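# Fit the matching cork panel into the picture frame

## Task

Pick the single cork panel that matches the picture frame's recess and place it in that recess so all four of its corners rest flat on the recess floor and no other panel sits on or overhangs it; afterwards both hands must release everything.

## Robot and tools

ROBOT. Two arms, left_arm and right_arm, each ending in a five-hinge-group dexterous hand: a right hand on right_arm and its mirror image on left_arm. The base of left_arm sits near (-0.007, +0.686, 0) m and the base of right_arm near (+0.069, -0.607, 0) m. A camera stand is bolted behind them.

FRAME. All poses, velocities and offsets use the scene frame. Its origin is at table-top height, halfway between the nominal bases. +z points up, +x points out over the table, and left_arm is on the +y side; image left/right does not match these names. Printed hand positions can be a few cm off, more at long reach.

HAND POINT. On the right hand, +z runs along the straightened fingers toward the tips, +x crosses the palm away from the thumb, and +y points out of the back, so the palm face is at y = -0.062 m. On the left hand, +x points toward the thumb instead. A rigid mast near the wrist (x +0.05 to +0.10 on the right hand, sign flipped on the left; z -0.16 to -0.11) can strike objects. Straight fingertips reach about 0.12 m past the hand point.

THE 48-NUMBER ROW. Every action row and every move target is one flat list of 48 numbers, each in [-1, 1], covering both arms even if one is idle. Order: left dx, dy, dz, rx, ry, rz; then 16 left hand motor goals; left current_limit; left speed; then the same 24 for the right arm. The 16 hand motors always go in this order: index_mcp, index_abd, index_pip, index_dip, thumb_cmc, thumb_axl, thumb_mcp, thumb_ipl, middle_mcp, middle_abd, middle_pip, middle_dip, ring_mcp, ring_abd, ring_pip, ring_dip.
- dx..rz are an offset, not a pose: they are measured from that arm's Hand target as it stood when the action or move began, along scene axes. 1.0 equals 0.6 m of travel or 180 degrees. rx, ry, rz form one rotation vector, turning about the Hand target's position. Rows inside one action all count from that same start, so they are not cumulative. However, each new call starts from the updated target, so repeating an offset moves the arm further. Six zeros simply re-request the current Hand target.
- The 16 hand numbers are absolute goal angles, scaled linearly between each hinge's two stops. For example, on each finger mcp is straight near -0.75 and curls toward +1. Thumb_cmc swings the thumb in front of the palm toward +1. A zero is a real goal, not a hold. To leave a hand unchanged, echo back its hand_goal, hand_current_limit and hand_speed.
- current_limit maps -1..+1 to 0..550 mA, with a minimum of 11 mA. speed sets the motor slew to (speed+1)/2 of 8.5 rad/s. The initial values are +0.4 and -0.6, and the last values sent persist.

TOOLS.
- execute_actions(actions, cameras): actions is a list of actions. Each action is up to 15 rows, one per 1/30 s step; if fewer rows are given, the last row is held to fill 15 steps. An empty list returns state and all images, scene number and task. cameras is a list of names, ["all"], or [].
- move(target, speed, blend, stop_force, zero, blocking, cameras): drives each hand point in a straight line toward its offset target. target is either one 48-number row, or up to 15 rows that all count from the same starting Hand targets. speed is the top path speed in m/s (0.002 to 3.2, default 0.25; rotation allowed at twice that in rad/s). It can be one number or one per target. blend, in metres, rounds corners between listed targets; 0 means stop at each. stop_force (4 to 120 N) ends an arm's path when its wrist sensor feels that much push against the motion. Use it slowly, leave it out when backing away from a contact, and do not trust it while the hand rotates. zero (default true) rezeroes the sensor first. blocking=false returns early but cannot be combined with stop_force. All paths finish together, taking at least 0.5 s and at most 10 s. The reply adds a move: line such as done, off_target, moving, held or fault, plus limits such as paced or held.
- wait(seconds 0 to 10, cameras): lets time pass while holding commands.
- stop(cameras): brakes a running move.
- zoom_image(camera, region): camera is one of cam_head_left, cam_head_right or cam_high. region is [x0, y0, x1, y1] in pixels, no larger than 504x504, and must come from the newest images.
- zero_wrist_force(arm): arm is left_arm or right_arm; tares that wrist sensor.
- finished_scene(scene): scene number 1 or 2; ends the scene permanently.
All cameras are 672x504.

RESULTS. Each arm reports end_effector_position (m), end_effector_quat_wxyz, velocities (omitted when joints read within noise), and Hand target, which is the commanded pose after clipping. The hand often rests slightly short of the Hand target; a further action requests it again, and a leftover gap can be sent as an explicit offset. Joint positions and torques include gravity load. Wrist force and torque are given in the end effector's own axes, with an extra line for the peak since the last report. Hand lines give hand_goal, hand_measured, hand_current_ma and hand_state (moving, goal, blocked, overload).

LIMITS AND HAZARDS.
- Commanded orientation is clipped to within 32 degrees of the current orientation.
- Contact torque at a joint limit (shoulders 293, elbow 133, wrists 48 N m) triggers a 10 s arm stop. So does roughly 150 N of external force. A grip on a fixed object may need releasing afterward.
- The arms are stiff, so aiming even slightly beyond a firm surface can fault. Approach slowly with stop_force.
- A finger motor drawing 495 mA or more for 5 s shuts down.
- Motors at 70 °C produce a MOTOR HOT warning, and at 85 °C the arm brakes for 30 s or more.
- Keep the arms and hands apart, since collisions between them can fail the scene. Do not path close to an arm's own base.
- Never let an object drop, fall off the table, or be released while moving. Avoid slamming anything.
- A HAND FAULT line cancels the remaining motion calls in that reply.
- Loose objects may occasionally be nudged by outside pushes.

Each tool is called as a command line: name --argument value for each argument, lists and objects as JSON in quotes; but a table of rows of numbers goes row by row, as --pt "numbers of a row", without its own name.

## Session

execute_actions --actions '[]'

Scene clock: 0.00 s.
left_arm: end_effector_position=(+0.6881, +0.2853, +0.2086) hand_goal=(-0.754, +0.000, -0.576, -0.696, -0.714, -0.678, -0.226, -0.168, -0.754, +0.000, -0.576, -0.696, -0.754, +0.000, -0.576, -0.696) hand_measured=(-0.754, +0.000, -0.576, -0.696, -0.714, -0.678, -0.226, -0.168, -0.754, +0.000, -0.576, -0.696, -0.754, +0.000, -0.576, -0.696) hand_current_ma=(+0, +0, +0, +0, +0, +0, +0, +0, +0, +0, +0, +0, +0, +0, +0, +0) hand_state=(goal, goal, goal, goal, goal, goal, goal, goal, goal, goal, goal, goal, goal, goal, goal, goal) hand_current_limit=0.40 hand_speed=-0.60 end_effector_quat_wxyz=(-0.036, +0.655, +0.752, +0.055) | right_arm: end_effector_position=(+1.0572, -0.2554, +0.1359) hand_goal=(-0.754, +0.000, -0.576, -0.696, -0.714, -0.678, -0.226, -0.168, -0.754, +0.000, -0.576, -0.696, -0.754, +0.000, -0.576, -0.696) hand_measured=(-0.754, +0.000, -0.576, -0.696, -0.714, -0.678, -0.226, -0.168, -0.754, +0.000, -0.576, -0.696, -0.754, +0.000, -0.576, -0.696) hand_current_ma=(+0, +0, +0, +0, +0, +0, +0, +0, +0, +0, +0, +0, +0, +0, +0, +0) hand_state=(goal, goal, goal, goal, goal, goal, goal, goal, goal, goal, goal, goal, goal, goal, goal, goal) hand_current_limit=0.40 hand_speed=-0.60 end_effector_quat_wxyz=(-0.101, +0.808, -0.286, +0.505)
Joint positions: left_arm=[-0.892 -0.961 1.408 1.213 1.475 2.118] | right_arm=[0.357 -0.786 1.151 0.169 1.963 -0.81]
Joint velocities: within noise
Joint torques (N m): no reading
Wrist force (N): no reading
Wrist torque (N m): no reading
Wrist force, peak (N): no reading
Hand target: left_arm +0.6881, +0.2853, +0.2086; -0.036, +0.655, +0.752, +0.055 | right_arm +1.0572, -0.2554, +0.1359; -0.101, +0.808, -0.286, +0.505

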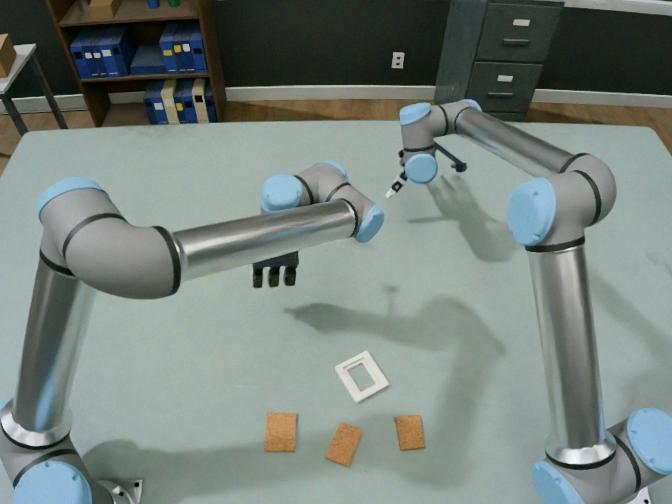

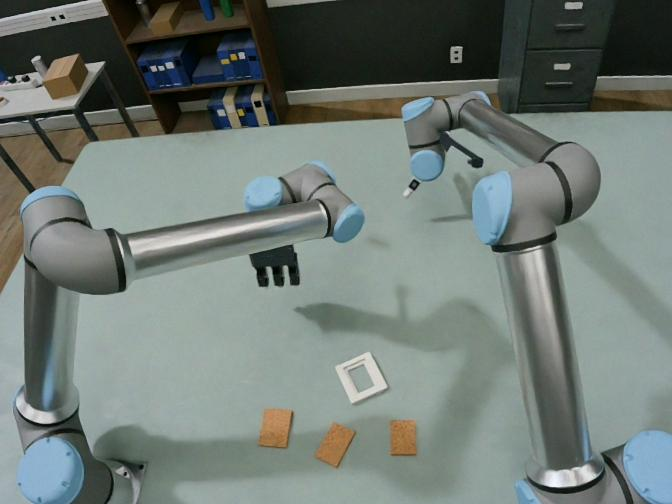

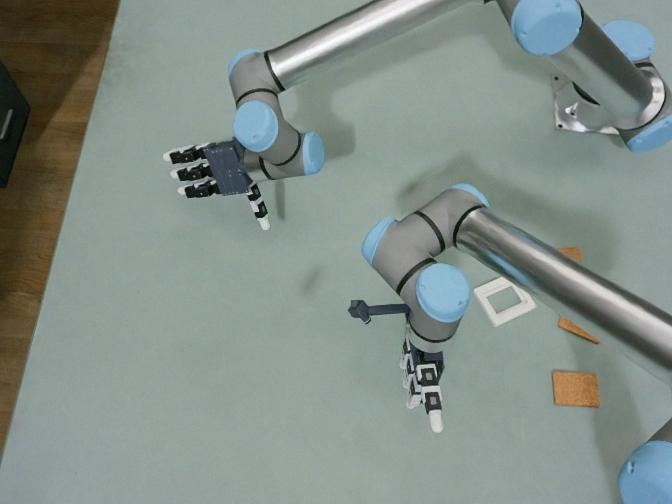

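move --target '[0.43,0.85,0.23,0,0,0.2,-0.754,0,-0.576,-0.696,-0.714,-0.678,-0.226,-0.168,-0.754,0,-0.576,-0.696,-0.754,0,-0.576,-0.696,0.4,-0.6,-0.512,-0.041,0.357,0.1101,0.1024,0.174,-0.822,0,0.153,0.174,0.671,-0.677,-0.056,-0.059,-0.822,0,0.153,0.174,-0.959,0,-0.576,-0.696,0.4,-0.6]' --speed 0.35

move --target '[0,0,0,0,0,0,-0.754,0,-0.576,-0.696,-0.714,-0.678,-0.226,-0.168,-0.754,0,-0.576,-0.696,-0.754,0,-0.576,-0.696,0.4,-0.6,-0.5,-0.0167,-0.3,0.1101,0.1024,0.174,-0.822,0,0.153,0.174,0.671,-0.677,-0.056,-0.059,-0.822,0,0.153,0.174,-0.959,0,-0.576,-0.696,0.4,-0.6]' --speed 0.3 --cameras '["all"]'

zoom_image --camera "cam_high" --region '[470, 270, 540, 330]'

zoom_image --camera "cam_high" --region '[540, 235, 610, 295]'

zoom_image --camera "cam_high" --region '[540, 295, 610, 355]'

zoom_image --camera "cam_high" --region '[540, 360, 610, 420]'

zoom_image --camera "cam_head_left" --region '[325, 340, 395, 410]'

zoom_image --camera "cam_head_left" --region '[255, 400, 345, 470]'

zoom_image --camera "cam_head_left" --region '[345, 400, 435, 470]'

Scene clock: 6.50 s.
left_arm: end_effector_position=(+0.9461, +0.7952, +0.3466) hand_goal=(-0.754, +0.000, -0.576, -0.696, -0.714, -0.678, -0.226, -0.168, -0.754, +0.000, -0.576, -0.696, -0.754, +0.000, -0.576, -0.696) hand_measured=(-0.754, +0.000, -0.576, -0.696, -0.714, -0.678, -0.224, -0.168, -0.754, +0.000, -0.576, -0.696, -0.754, +0.000, -0.576, -0.696) hand_current_ma=(+0, +0, +0, +0, +0, +0, +1, +0, +0, +0, +0, +0, +0, +0, +0, +0) hand_state=(goal, goal, goal, goal, goal, goal, goal, goal, goal, goal, goal, goal, goal, goal, goal, goal) hand_current_limit=0.40 hand_speed=-0.60 end_effector_quat_wxyz=(-0.051, +0.391, +0.918, +0.041) | right_arm: end_effector_position=(+0.7501, -0.2801, +0.3501) hand_goal=(-0.822, +0.000, +0.152, +0.174, +0.670, -0.678, -0.056, -0.060, -0.822, +0.000, +0.152, +0.174, -0.960, +0.000, -0.576, -0.696) hand_measured=(-0.810, +0.000, +0.150, +0.170, +0.658, -0.678, -0.056, -0.062, -0.810, +0.000, +0.150, +0.170, -0.946, +0.000, -0.576, -0.696) hand_current_ma=(+34, -1, -6, -8, -32, +1, +0, -5, +37, -1, -5, -7, +41, -1, -1, +0) hand_state=(goal, goal, goal, goal, goal, goal, goal, goal, goal, goal, goal, goal, goal, goal, goal, goal) hand_current_limit=0.40 hand_speed=-0.60 end_effector_quat_wxyz=(-0.321, +0.895, -0.153, +0.270)
Joint positions: left_arm=[-0.193 -0.738 0.768 1.622 1.469 2.188] | right_arm=[0.196 -1.368 1.583 0.572 1.156 -0.913]
Joint torques (N m): left_arm=[9.79 -88.75 -47.71 4.77 2.75 -2.36] | right_arm=[17.14 -60.47 -49.24 3.1 -2.46 3.84]
Wrist force (N): left_arm=[0.8 0.2 0.0] | right_arm=[0.2 0.6 -1.1]
Wrist torque (N m): left_arm=[0.05 -0.05 0.05] | right_arm=[0.16 -0.04 0.07]
Wrist force, peak (N): left_arm=[1.8 3.4 -0.3] | right_arm=[-0.4 0.2 -3.3]
Hand target: left_arm +0.9461, +0.7953, +0.3466; -0.051, +0.391, +0.918, +0.041 | right_arm +0.7500, -0.2800, +0.3501; -0.321, +0.895, -0.153, +0.269
Off the commanded pose: left_arm 0.000 m, 0 deg | right_arm 0.000 m, 0 deg.
move: done

Scene clock: 8.27 s.
left_arm: end_effector_position=(+0.9461, +0.7953, +0.3466) hand_goal=(-0.754, +0.000, -0.576, -0.696, -0.714, -0.678, -0.226, -0.168, -0.754, +0.000, -0.576, -0.696, -0.754, +0.000, -0.576, -0.696) hand_measured=(-0.754, +0.000, -0.576, -0.696, -0.714, -0.678, -0.224, -0.168, -0.754, +0.000, -0.576, -0.696, -0.754, +0.000, -0.576, -0.696) hand_current_ma=(+0, +0, +0, +0, +0, +0, +1, +0, +0, +0, +0, +0, +0, +0, +0, +0) hand_state=(goal, goal, goal, goal, goal, goal, goal, goal, goal, goal, goal, goal, goal, goal, goal, goal) hand_current_limit=0.40 hand_speed=-0.60 end_effector_quat_wxyz=(-0.051, +0.391, +0.918, +0.041) | right_arm: end_effector_position=(+0.4501, -0.2901, +0.1701) hand_goal=(-0.822, +0.000, +0.152, +0.174, +0.670, -0.678, -0.056, -0.060, -0.822, +0.000, +0.152, +0.174, -0.960, +0.000, -0.576, -0.696) hand_measured=(-0.810, +0.000, +0.150, +0.170, +0.666, -0.678, -0.056, -0.062, -0.810, +0.000, +0.150, +0.170, -0.946, +0.000, -0.576, -0.696) hand_current_ma=(+34, -1, -4, -8, -9, +1, +0, -5, +37, -1, -4, -7, +41, -1, +0, +0) hand_state=(goal, goal, goal, goal, goal, goal, goal, goal, goal, goal, goal, goal, goal, goal, goal, goal) hand_current_limit=0.40 hand_speed=-0.60 end_effector_quat_wxyz=(-0.500, +0.866, +0.000, +0.000)
Joint positions: left_arm=[-0.193 -0.737 0.768 1.622 1.469 2.188] | right_arm=[-0.02 -1.354 2.197 0.851 0.528 -1.712]
Joint torques (N m): left_arm=[14.94 -88.02 -47.53 7.12 3.03 -1.08] | right_arm=[14.16 -49.35 -17.04 5.43 -1.58 -3.32]
Wrist force (N): left_arm=[0.4 0.6 0.3] | right_arm=[0.3 1.1 -1.2]
Wrist torque (N m): left_arm=[0.07 0.00 0.01] | right_arm=[0.20 -0.09 0.06]
Wrist force, peak (N): left_arm=[1.0 0.8 0.2] | right_arm=[-1.9 2.4 -0.8]
Hand target: left_arm +0.9461, +0.7953, +0.3466; -0.051, +0.391, +0.918, +0.041 | right_arm +0.4500, -0.2900, +0.1701; -0.500, +0.866, +0.000, -0.001
Off the commanded pose: left_arm 0.000 m, 0 deg | right_arm 0.000 m, 0 deg.
move: done

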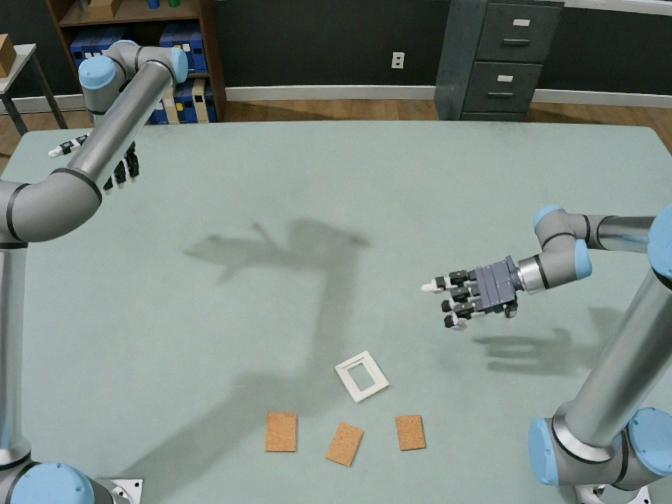

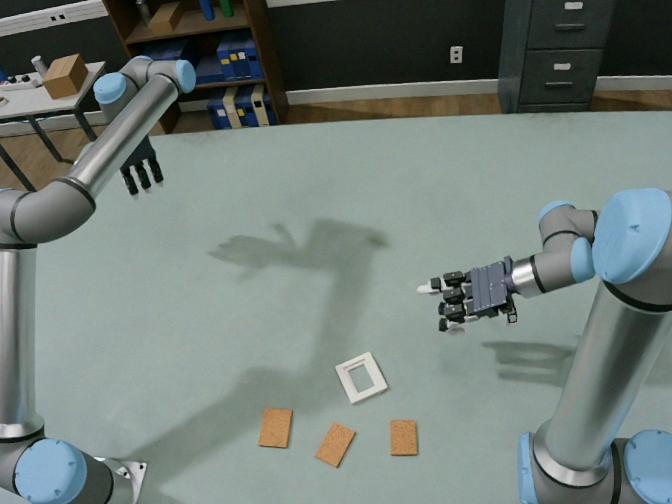

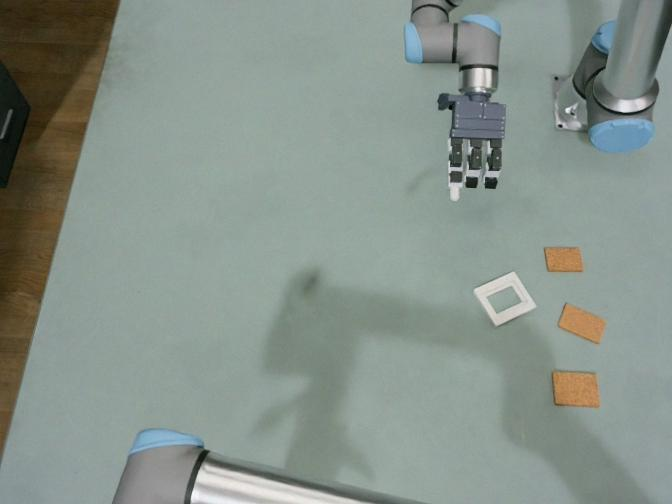

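Scaled by 7.200 from the camera's 672x504 image, which has a finer 960x720 frame.

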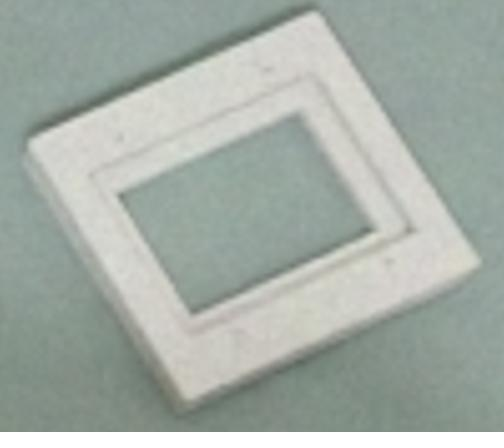

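Scaled by 7.200 from the camera's 672x504 image, which has a finer 960x720 frame.

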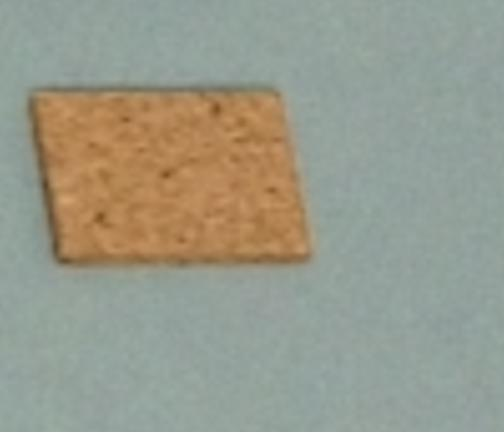

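Scaled by 7.200 from the camera's 672x504 image, which has a finer 960x720 frame.

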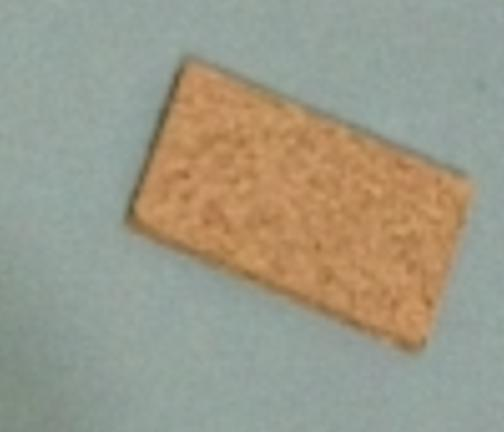

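Scaled by 7.200 from the camera's 672x504 image, which has a finer 960x720 frame.

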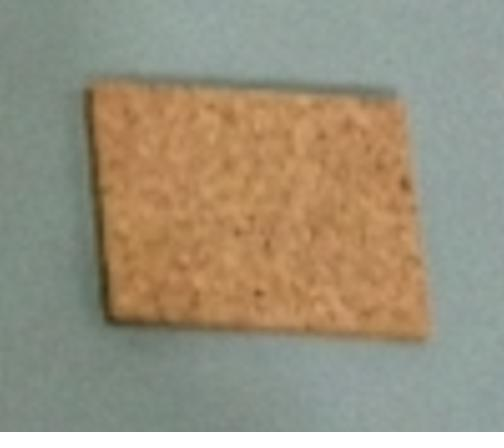

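Scaled by 7.200 from the camera's 672x504 image, which has a finer 960x720 frame.

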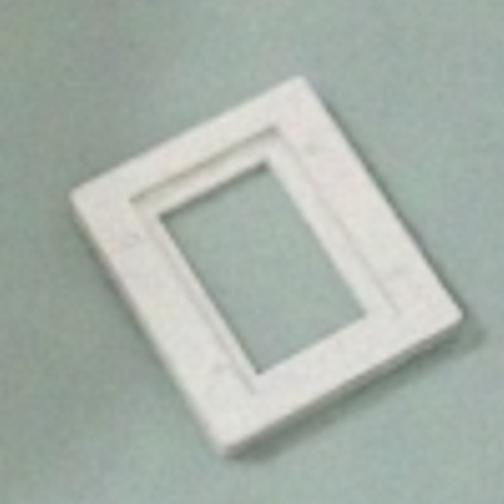

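Scaled by 5.600 from the camera's 672x504 image, which has a finer 960x720 frame.

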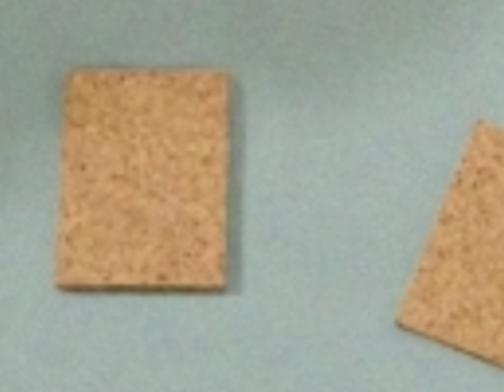

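Scaled by 5.600 from the camera's 672x504 image, which has a finer 960x720 frame.

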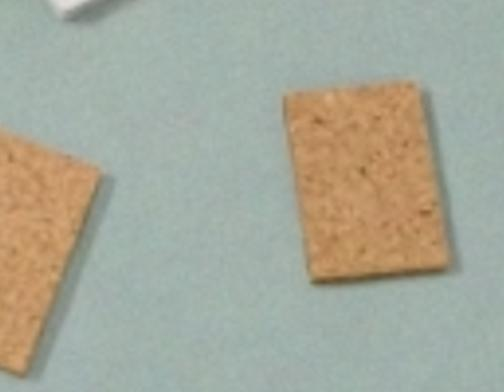

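move --target '[0,0,0,0,0,0,-0.754,0,-0.576,-0.696,-0.714,-0.678,-0.226,-0.168,-0.754,0,-0.576,-0.696,-0.754,0,-0.576,-0.696,0.4,-0.6,-0.406,0.3555,-0.1167,0,0,0.0144,-0.822,0,0.153,0.174,0.671,-0.677,-0.056,-0.059,-0.822,0,0.153,0.174,-0.959,0,-0.576,-0.696,0.4,-0.6]' --speed 0.2 --cameras '["all"]'

zoom_image --camera "cam_head_left" --region '[340, 380, 480, 485]'

Scene clock: 25.73 s.
left_arm: end_effector_position=(+0.9461, +0.7953, +0.3466) hand_goal=(-0.754, +0.000, -0.576, -0.696, -0.714, -0.678, -0.226, -0.168, -0.754, +0.000, -0.576, -0.696, -0.754, +0.000, -0.576, -0.696) hand_measured=(-0.754, +0.000, -0.576, -0.696, -0.714, -0.678, -0.224, -0.168, -0.754, +0.000, -0.576, -0.696, -0.754, +0.000, -0.576, -0.696) hand_current_ma=(+0, +0, +0, +0, +0, +0, +1, +0, +0, +0, +0, +0, +0, +0, +0, +0) hand_state=(goal, goal, goal, goal, goal, goal, goal, goal, goal, goal, goal, goal, goal, goal, goal, goal) hand_current_limit=0.40 hand_speed=-0.60 end_effector_quat_wxyz=(-0.051, +0.391, +0.918, +0.041) | right_arm: end_effector_position=(+0.2065, -0.0767, +0.1001) hand_goal=(-0.822, +0.000, +0.152, +0.174, +0.670, -0.678, -0.056, -0.060, -0.822, +0.000, +0.152, +0.174, -0.960, +0.000, -0.576, -0.696) hand_measured=(-0.810, +0.000, +0.150, +0.170, +0.668, -0.678, -0.056, -0.062, -0.810, +0.000, +0.150, +0.170, -0.946, +0.000, -0.576, -0.696) hand_current_ma=(+34, -1, -4, -8, -5, +1, +0, -5, +37, -1, -4, -7, +41, -1, +0, +0) hand_state=(goal, goal, goal, goal, goal, goal, goal, goal, goal, goal, goal, goal, goal, goal, goal, goal) hand_current_limit=0.40 hand_speed=-0.60 end_effector_quat_wxyz=(-0.500, +0.866, +0.020, -0.012)
Joint positions: left_arm=[-0.193 -0.737 0.768 1.622 1.469 2.188] | right_arm=[0.732 -1.501 2.299 -0.026 0.799 -0.596]
Joint torques (N m): left_arm=[14.19 -88.4 -47.51 7.1 2.78 2.39] | right_arm=[15.36 -54.56 -21.93 -0.41 0.34 3.39]
Wrist force (N): left_arm=[0.4 0.5 0.0] | right_arm=[0.8 0.4 -1.1]
Wrist torque (N m): left_arm=[0.07 -0.01 0.01] | right_arm=[0.11 -0.14 0.24]
Wrist force, peak (N): left_arm=[0.8 0.9 0.6] | right_arm=[2.4 1.1 -2.7]
Hand target: left_arm +0.9461, +0.7953, +0.3466; -0.051, +0.391, +0.918, +0.041 | right_arm +0.2064, -0.0767, +0.1001; -0.500, +0.866, +0.020, -0.012
Off the commanded pose: left_arm 0.000 m, 0 deg | right_arm 0.000 m, 0 deg.
move: done

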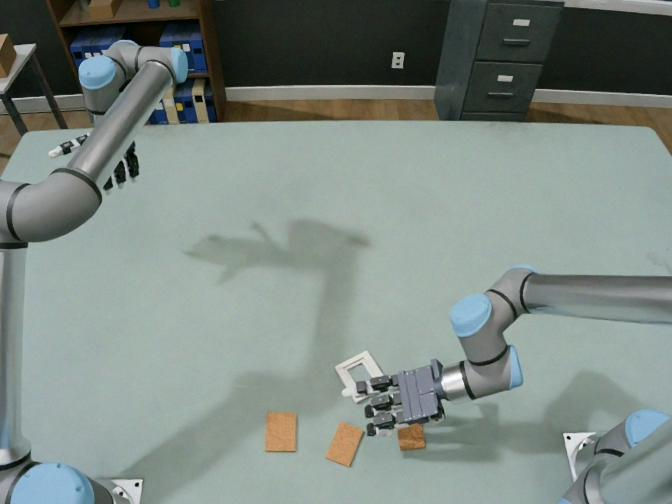

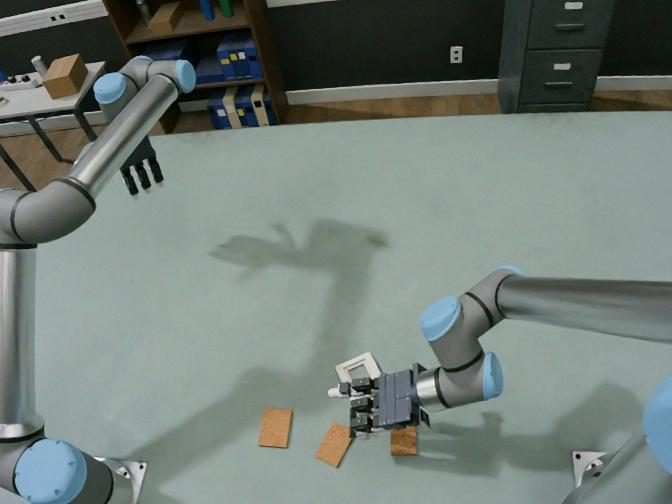

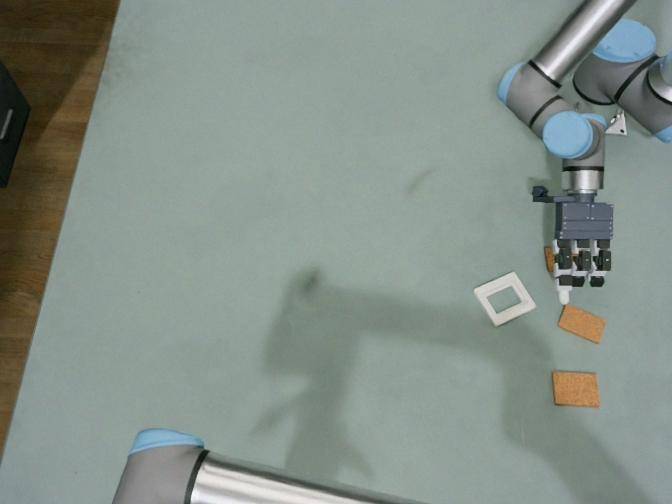

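Scaled by 3.600 from the camera's 672x504 image, which has a finer 960x720 frame.

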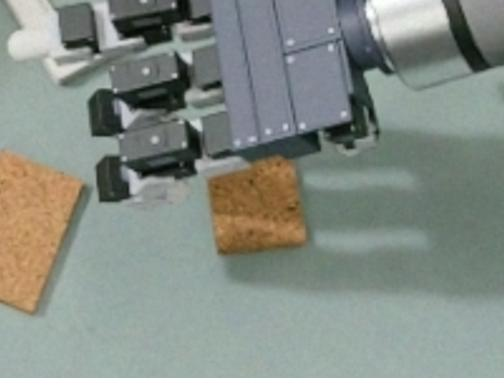

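move --pt "0 0 0 0 0 0 -0.754 0 -0.576 -0.696 -0.714 -0.678 -0.226 -0.168 -0.754 0 -0.576 -0.696 -0.754 0 -0.576 -0.696 0.4 -0.6 0 0 -0.1 0 0 0 -0.822 0 0.153 0.174 0.671 -0.677 -0.056 -0.059 -0.822 0 0.153 0.174 -0.959 0 -0.576 -0.696 0.4 -0.6" --pt "0 0 0 0 0 0 -0.754 0 -0.576 -0.696 -0.714 -0.678 -0.226 -0.168 -0.754 0 -0.576 -0.696 -0.754 0 -0.576 -0.696 0.4 -0.6 0 0 -0.121 0 0 0 -0.822 0 0.153 0.174 0.671 -0.677 -0.056 -0.059 -0.822 0 0.153 0.174 -0.959 0 -0.576 -0.696 0.4 -0.6" --speed '[0.1,0.03]' --blend '[0.003,0]'

move --target '[0,0,0,0,0,0,-0.754,0,-0.576,-0.696,-0.714,-0.678,-0.226,-0.168,-0.754,0,-0.576,-0.696,-0.754,0,-0.576,-0.696,0.4,-0.6,0,0,0,0,0,0,-0.507,0,0.153,0.174,0.671,-0.677,0.16,-0.016,-0.507,0,0.153,0.174,-0.959,0,-0.576,-0.696,0.6,-0.94]' --speed 0.04 --cameras '["all"]'

zoom_image --camera "cam_head_left" --region '[350, 395, 450, 470]'

zoom_image --camera "cam_head_right" --region '[340, 395, 440, 470]'

Scene clock: 30.03 s.
left_arm: end_effector_position=(+0.9461, +0.7953, +0.3466) hand_goal=(-0.754, +0.000, -0.576, -0.696, -0.714, -0.678, -0.226, -0.168, -0.754, +0.000, -0.576, -0.696, -0.754, +0.000, -0.576, -0.696) hand_measured=(-0.754, +0.000, -0.576, -0.696, -0.714, -0.678, -0.224, -0.168, -0.754, +0.000, -0.576, -0.696, -0.754, +0.000, -0.576, -0.696) hand_current_ma=(+0, +0, +0, +0, +0, +0, +1, +0, +0, +0, +0, +0, +0, +0, +0, +0) hand_state=(goal, goal, goal, goal, goal, goal, goal, goal, goal, goal, goal, goal, goal, goal, goal, goal) hand_current_limit=0.40 hand_speed=-0.60 end_effector_quat_wxyz=(-0.051, +0.391, +0.918, +0.041) | right_arm: end_effector_position=(+0.2064, -0.0768, +0.0273) hand_goal=(-0.822, +0.000, +0.152, +0.174, +0.670, -0.678, -0.056, -0.060, -0.822, +0.000, +0.152, +0.174, -0.960, +0.000, -0.576, -0.696) hand_measured=(-0.810, +0.000, +0.150, +0.170, +0.668, -0.678, -0.056, -0.062, -0.810, +0.000, +0.150, +0.170, -0.946, +0.000, -0.576, -0.696) hand_current_ma=(+34, -1, -4, -8, -5, +1, +0, -5, +37, -1, -4, -7, +41, -1, +0, +0) hand_state=(goal, goal, goal, goal, goal, goal, goal, goal, goal, goal, goal, goal, goal, goal, goal, goal) hand_current_limit=0.40 hand_speed=-0.60 end_effector_quat_wxyz=(-0.500, +0.866, +0.020, -0.012) end_effector_velocity=(+0.000, +0.000, +0.003) end_effector_angular_velocity=(+0.001, -0.001, +0.000)
Joint positions: left_arm=[-0.193 -0.737 0.768 1.622 1.469 2.188] | right_arm=[0.732 -1.375 2.346 -0.199 0.799 -0.596]
Joint velocities: left_arm=[within noise] | right_arm=[0 -0.006 0 0.005 0 0]
Joint torques (N m): left_arm=[14.91 -87.99 -47.51 6.97 2.81 2.27] | right_arm=[15.71 -56.44 -28.02 3.88 1.55 3.52]
Wrist force (N): left_arm=[0.8 0.6 0.2] | right_arm=[0.5 0.3 -1.2]
Wrist torque (N m): left_arm=[0.09 -0.07 0.05] | right_arm=[0.06 -0.10 0.20]
Wrist force, peak (N): left_arm=[1.3 0.5 0.4] | right_arm=[0.6 -0.7 -2.1]
Hand target: left_arm +0.9461, +0.7953, +0.3466; -0.051, +0.391, +0.918, +0.041 | right_arm +0.2064, -0.0767, +0.0275; -0.500, +0.866, +0.020, -0.012
Off the commanded pose: left_arm 0.000 m, 0 deg | right_arm 0.000 m, 0 deg.
move: done

Scene clock: 31.73 s.
left_arm: end_effector_position=(+0.9461, +0.7953, +0.3466) hand_goal=(-0.754, +0.000, -0.576, -0.696, -0.714, -0.678, -0.226, -0.168, -0.754, +0.000, -0.576, -0.696, -0.754, +0.000, -0.576, -0.696) hand_measured=(-0.754, +0.000, -0.576, -0.696, -0.714, -0.678, -0.224, -0.168, -0.754, +0.000, -0.576, -0.696, -0.754, +0.000, -0.576, -0.696) hand_current_ma=(+0, +0, +0, +0, +0, +0, +1, +0, +0, +0, +0, +0, +0, +0, +0, +0) hand_state=(goal, goal, goal, goal, goal, goal, goal, goal, goal, goal, goal, goal, goal, goal, goal, goal) hand_current_limit=0.40 hand_speed=-0.60 end_effector_quat_wxyz=(-0.051, +0.391, +0.918, +0.041) | right_arm: end_effector_position=(+0.2064, -0.0767, +0.0275) hand_goal=(-0.508, +0.000, +0.152, +0.174, +0.670, -0.678, +0.160, -0.016, -0.508, +0.000, +0.152, +0.174, -0.960, +0.000, -0.576, -0.696) hand_measured=(-0.614, +0.000, +0.136, +0.176, +0.668, -0.678, +0.088, -0.036, -0.616, +0.000, +0.138, +0.176, -0.946, +0.000, -0.576, -0.696) hand_current_ma=(-440, -1, -46, +5, -5, +0, -369, -88, -440, -1, -40, +3, +41, -1, +0, +0) hand_state=(blocked, goal, goal, goal, goal, goal, blocked, blocked, blocked, goal, goal, goal, goal, goal, goal, goal) hand_current_limit=0.60 hand_speed=-0.94 end_effector_quat_wxyz=(-0.500, +0.866, +0.020, -0.012)
Joint positions: left_arm=[-0.193 -0.737 0.768 1.622 1.469 2.188] | right_arm=[0.732 -1.376 2.346 -0.199 0.799 -0.596]
Joint torques (N m): left_arm=[14.23 -87.86 -47.47 7.01 2.86 2.36] | right_arm=[15.08 -54.62 -25.73 3.19 1.29 2.39]
Wrist force (N): left_arm=[0.9 0.8 0.3] | right_arm=[0.5 -8.2 -2.5]
Wrist torque (N m): left_arm=[0.10 -0.07 0.04] | right_arm=[0.16 -0.10 0.23]
Wrist force, peak (N): left_arm=[0.9 0.8 0.3] | right_arm=[0.5 -8.2 -2.5]
Hand target: left_arm +0.9461, +0.7953, +0.3466; -0.051, +0.391, +0.918, +0.041 | right_arm +0.2064, -0.0767, +0.0275; -0.500, +0.866, +0.020, -0.012
Off the commanded pose: left_arm 0.000 m, 0 deg | right_arm 0.000 m, 0 deg.
move: done

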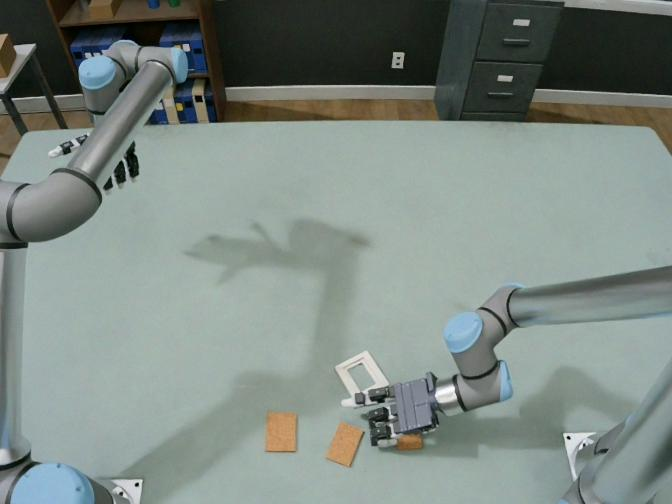

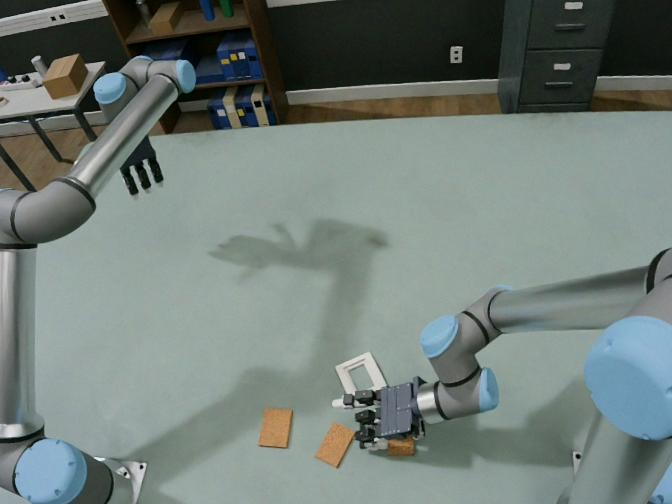

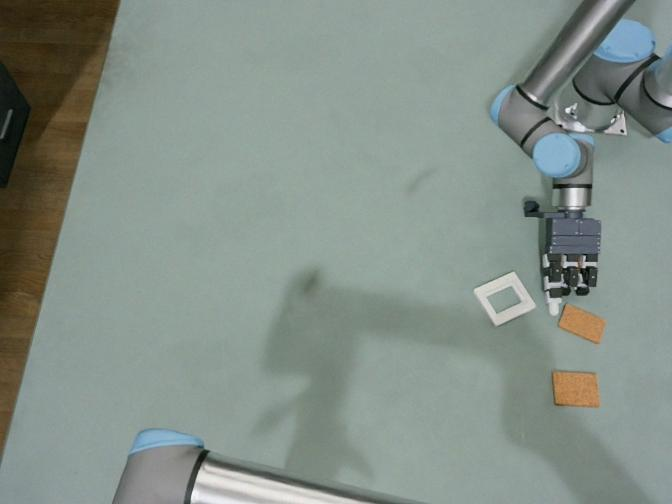

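Scaled by 5.040 from the camera's 672x504 image, which has a finer 960x720 frame.

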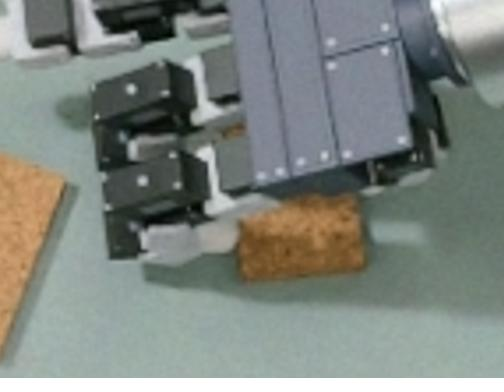

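Scaled by 5.040 from the camera's 672x504 image, which has a finer 960x720 frame.

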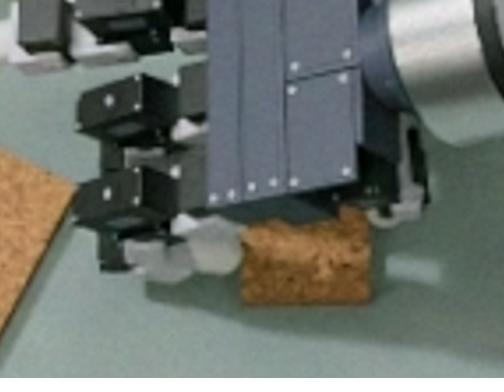

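move --pt "0 0 0 0 0 0 -0.754 0 -0.576 -0.696 -0.714 -0.678 -0.226 -0.168 -0.754 0 -0.576 -0.696 -0.754 0 -0.576 -0.696 0.4 -0.6 0 0 0.003 0 0 0 -0.507 0 0.153 0.174 0.671 -0.677 0.16 -0.016 -0.507 0 0.153 0.174 -0.959 0 -0.576 -0.696 0.7 -0.94" --pt "0 0 0 0 0 0 -0.754 0 -0.576 -0.696 -0.714 -0.678 -0.226 -0.168 -0.754 0 -0.576 -0.696 -0.754 0 -0.576 -0.696 0.4 -0.6 0 0 0.12 0 0 0 -0.507 0 0.153 0.174 0.671 -0.677 0.16 -0.016 -0.507 0 0.153 0.174 -0.959 0 -0.576 -0.696 0.7 -0.94" --speed '[0.005,0.06]' --blend '[0,0]' --cameras '["cam_head_left","cam_head_right"]'

zoom_image --camera "cam_head_left" --region '[350, 380, 450, 455]'

Scene clock: 35.33 s.
left_arm: end_effector_position=(+0.9461, +0.7953, +0.3466) hand_goal=(-0.754, +0.000, -0.576, -0.696, -0.714, -0.678, -0.226, -0.168, -0.754, +0.000, -0.576, -0.696, -0.754, +0.000, -0.576, -0.696) hand_measured=(-0.754, +0.000, -0.576, -0.696, -0.714, -0.678, -0.224, -0.168, -0.754, +0.000, -0.576, -0.696, -0.754, +0.000, -0.576, -0.696) hand_current_ma=(+0, +0, +0, +0, +0, +0, +1, +0, +0, +0, +0, +0, +0, +0, +0, +0) hand_state=(goal, goal, goal, goal, goal, goal, goal, goal, goal, goal, goal, goal, goal, goal, goal, goal) hand_current_limit=0.40 hand_speed=-0.60 end_effector_quat_wxyz=(-0.051, +0.391, +0.918, +0.041) | right_arm: end_effector_position=(+0.2065, -0.0767, +0.0996) hand_goal=(-0.508, +0.000, +0.152, +0.174, +0.670, -0.678, +0.160, -0.016, -0.508, +0.000, +0.152, +0.174, -0.960, +0.000, -0.576, -0.696) hand_measured=(-0.582, +0.000, +0.126, +0.164, +0.664, -0.680, +0.088, -0.060, -0.584, +0.000, +0.128, +0.166, -0.946, +0.000, -0.576, -0.696) hand_current_ma=(-304, -1, -82, -25, -13, -3, -369, -211, -314, -1, -72, -20, +41, -1, +0, +0) hand_state=(blocked, goal, blocked, goal, goal, goal, blocked, blocked, blocked, goal, blocked, goal, goal, goal, goal, goal) hand_current_limit=0.70 hand_speed=-0.94 end_effector_quat_wxyz=(-0.500, +0.866, +0.020, -0.012)
Joint positions: left_arm=[-0.193 -0.737 0.768 1.622 1.469 2.188] | right_arm=[0.732 -1.501 2.299 -0.027 0.799 -0.596]
Joint torques (N m): left_arm=[14.25 -87.2 -47.83 7.15 2.93 2.3] | right_arm=[-0.22 -23.24 -20.15 0.18 -0.03 -1.56]
Wrist force (N): left_arm=[0.3 0.4 0.2] | right_arm=[0.1 0.6 -1.1]
Wrist torque (N m): left_arm=[0.05 0.01 0.00] | right_arm=[0.14 -0.05 0.12]
Wrist force, peak (N): left_arm=[0.9 0.8 0.7] | right_arm=[0.4 -8.2 -2.8]
Hand target: left_arm +0.9461, +0.7953, +0.3466; -0.051, +0.391, +0.918, +0.041 | right_arm +0.2064, -0.0767, +0.0995; -0.500, +0.866, +0.020, -0.012
Off the commanded pose: left_arm 0.000 m, 0 deg | right_arm 0.000 m, 0 deg.
move: done
Images, in order (width x height): cam_head_left 672x504, cam_head_right 672x504.

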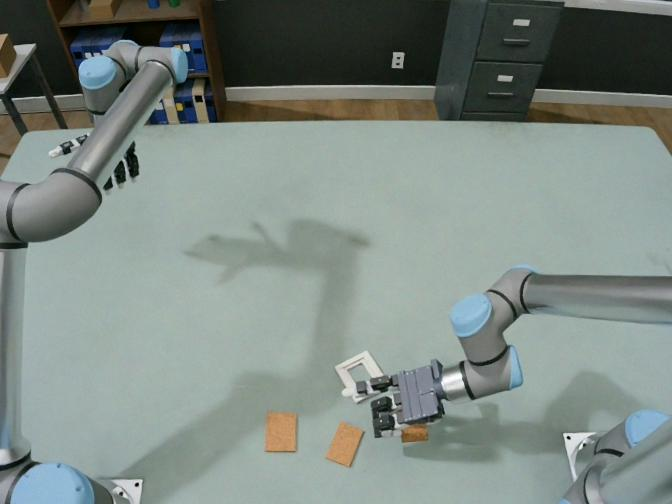

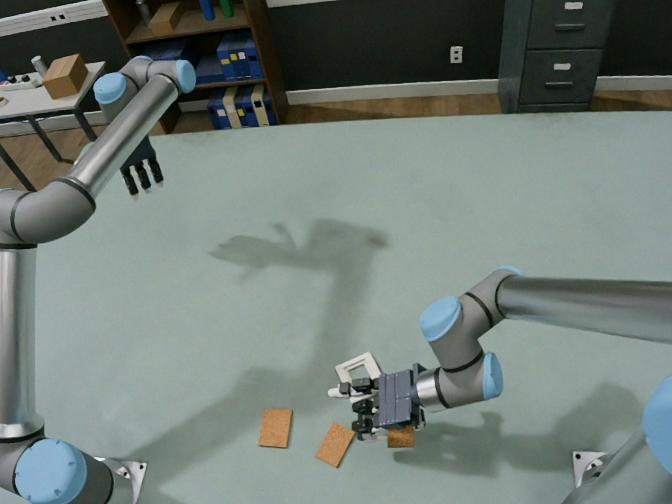

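Scaled by 5.040 from the camera's 672x504 image, which has a finer 960x720 frame.

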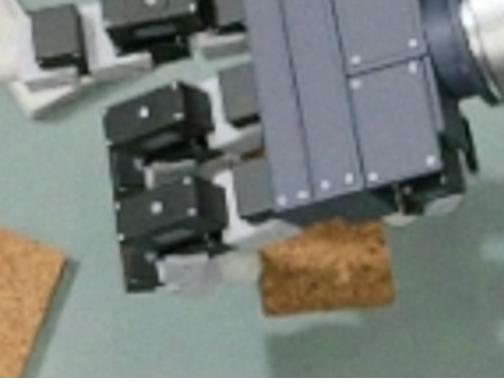

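move --pt "0 0 0 0 0 0 -0.754 0 -0.576 -0.696 -0.714 -0.678 -0.226 -0.168 -0.754 0 -0.576 -0.696 -0.754 0 -0.576 -0.696 0.4 -0.6 0.258 0.1908 0 0 0 0.1344 -0.507 0 0.153 0.174 0.671 -0.677 0.16 -0.016 -0.507 0 0.153 0.174 -0.959 0 -0.576 -0.696 0.7 -0.94" --pt "0 0 0 0 0 0 -0.754 0 -0.576 -0.696 -0.714 -0.678 -0.226 -0.168 -0.754 0 -0.576 -0.696 -0.754 0 -0.576 -0.696 0.4 -0.6 0.258 0.1908 -0.0883 0 0 0.1344 -0.507 0 0.153 0.174 0.671 -0.677 0.16 -0.016 -0.507 0 0.153 0.174 -0.959 0 -0.576 -0.696 0.7 -0.94" --speed '[0.15,0.08]' --blend '[0,0]' --cameras '["all"]'

zoom_image --camera "cam_head_left" --region '[325, 340, 395, 410]'

zoom_image --camera "cam_head_right" --region '[325, 340, 395, 410]'

zoom_image --camera "cam_high" --region '[465, 260, 555, 340]'

Scene clock: 42.73 s.
left_arm: end_effector_position=(+0.9461, +0.7953, +0.3466) hand_goal=(-0.754, +0.000, -0.576, -0.696, -0.714, -0.678, -0.226, -0.168, -0.754, +0.000, -0.576, -0.696, -0.754, +0.000, -0.576, -0.696) hand_measured=(-0.754, +0.000, -0.576, -0.696, -0.714, -0.678, -0.224, -0.168, -0.754, +0.000, -0.576, -0.696, -0.754, +0.000, -0.576, -0.696) hand_current_ma=(+0, +0, +0, +0, +0, +0, +1, +0, +0, +0, +0, +0, +0, +0, +0, +0) hand_state=(goal, goal, goal, goal, goal, goal, goal, goal, goal, goal, goal, goal, goal, goal, goal, goal) hand_current_limit=0.40 hand_speed=-0.60 end_effector_quat_wxyz=(-0.051, +0.391, +0.918, +0.041) | right_arm: end_effector_position=(+0.3611, +0.0377, +0.0464) hand_goal=(-0.508, +0.000, +0.152, +0.174, +0.670, -0.678, +0.160, -0.016, -0.508, +0.000, +0.152, +0.174, -0.960, +0.000, -0.576, -0.696) hand_measured=(-0.582, +0.000, +0.126, +0.164, +0.664, -0.680, +0.088, -0.060, -0.584, +0.000, +0.128, +0.166, -0.946, +0.000, -0.576, -0.696) hand_current_ma=(-304, -1, -83, -25, -15, -4, -369, -213, -308, -1, -72, -21, +41, -1, +0, +0) hand_state=(blocked, goal, blocked, goal, goal, goal, blocked, blocked, blocked, goal, blocked, goal, goal, goal, goal, goal) hand_current_limit=0.70 hand_speed=-0.94 end_effector_quat_wxyz=(-0.486, +0.842, +0.201, -0.116)
Joint positions: left_arm=[-0.193 -0.737 0.768 1.622 1.469 2.188] | right_arm=[0.684 -0.99 1.807 0.477 0.546 -1.249]
Joint torques (N m): left_arm=[14.4 -87.98 -47.51 7.29 2.81 2.33] | right_arm=[17.09 -100.08 -33.93 5.29 0.51 2.86]
Wrist force (N): left_arm=[0.9 0.4 -0.1] | right_arm=[0.6 0.0 -0.7]
Wrist torque (N m): left_arm=[0.08 -0.07 0.06] | right_arm=[0.05 -0.11 0.05]
Wrist force, peak (N): left_arm=[1.0 0.8 0.7] | right_arm=[2.6 0.1 -0.6]
Hand target: left_arm +0.9461, +0.7953, +0.3466; -0.051, +0.391, +0.918, +0.041 | right_arm +0.3612, +0.0377, +0.0465; -0.486, +0.842, +0.201, -0.116
Off the commanded pose: left_arm 0.000 m, 0 deg | right_arm 0.000 m, 0 deg.
move: done

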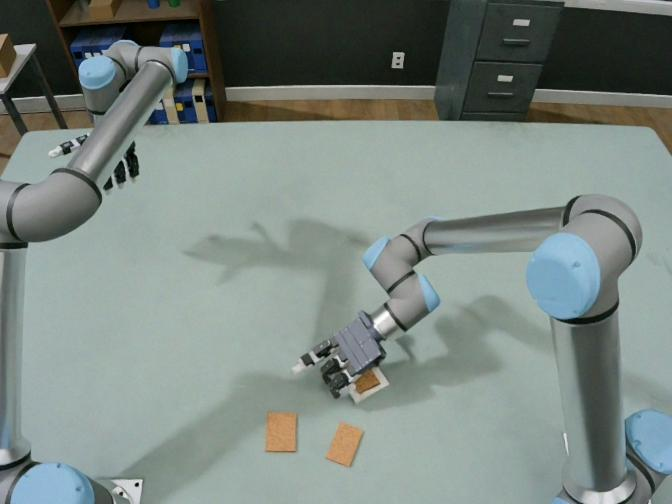

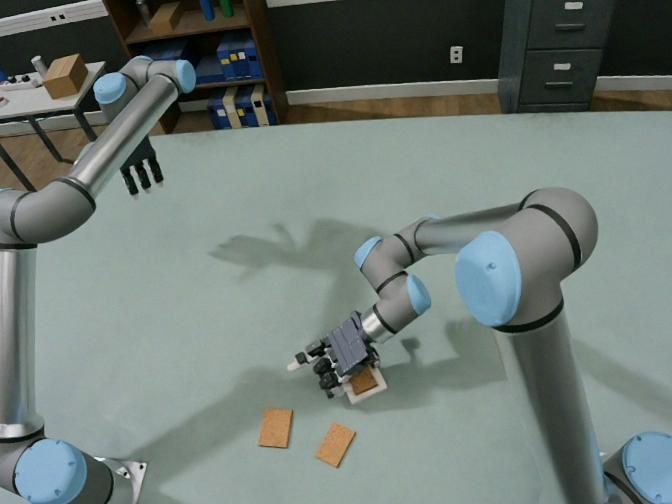

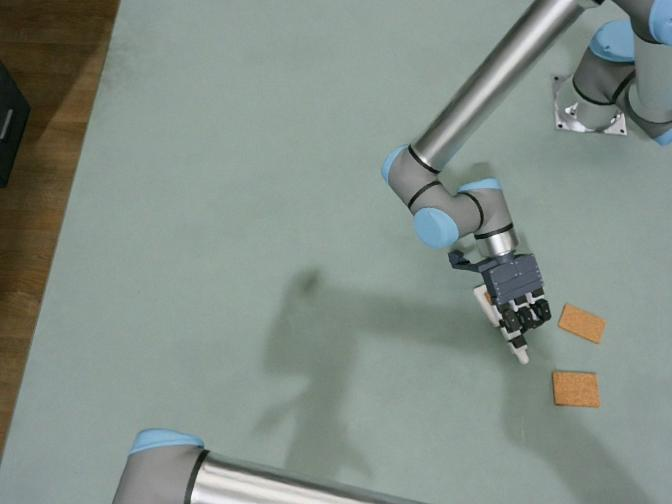

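Scaled by 7.200 from the camera's 672x504 image, which has a finer 960x720 frame.

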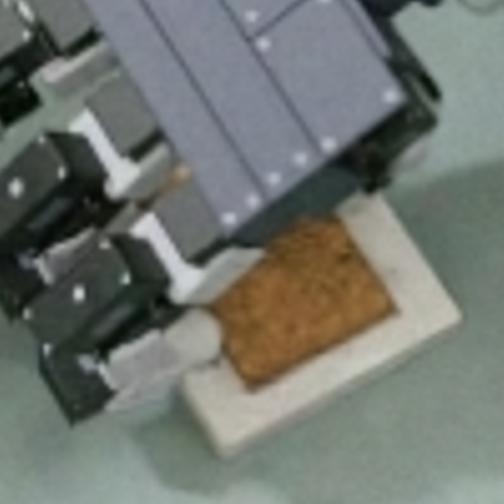

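Scaled by 7.200 from the camera's 672x504 image, which has a finer 960x720 frame.

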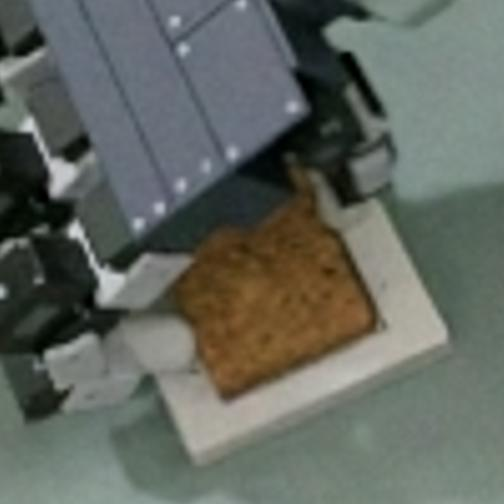

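Scaled by 5.600 from the camera's 672x504 image, which has a finer 960x720 frame.

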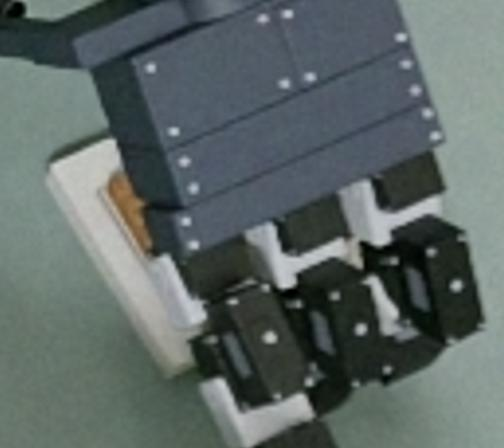

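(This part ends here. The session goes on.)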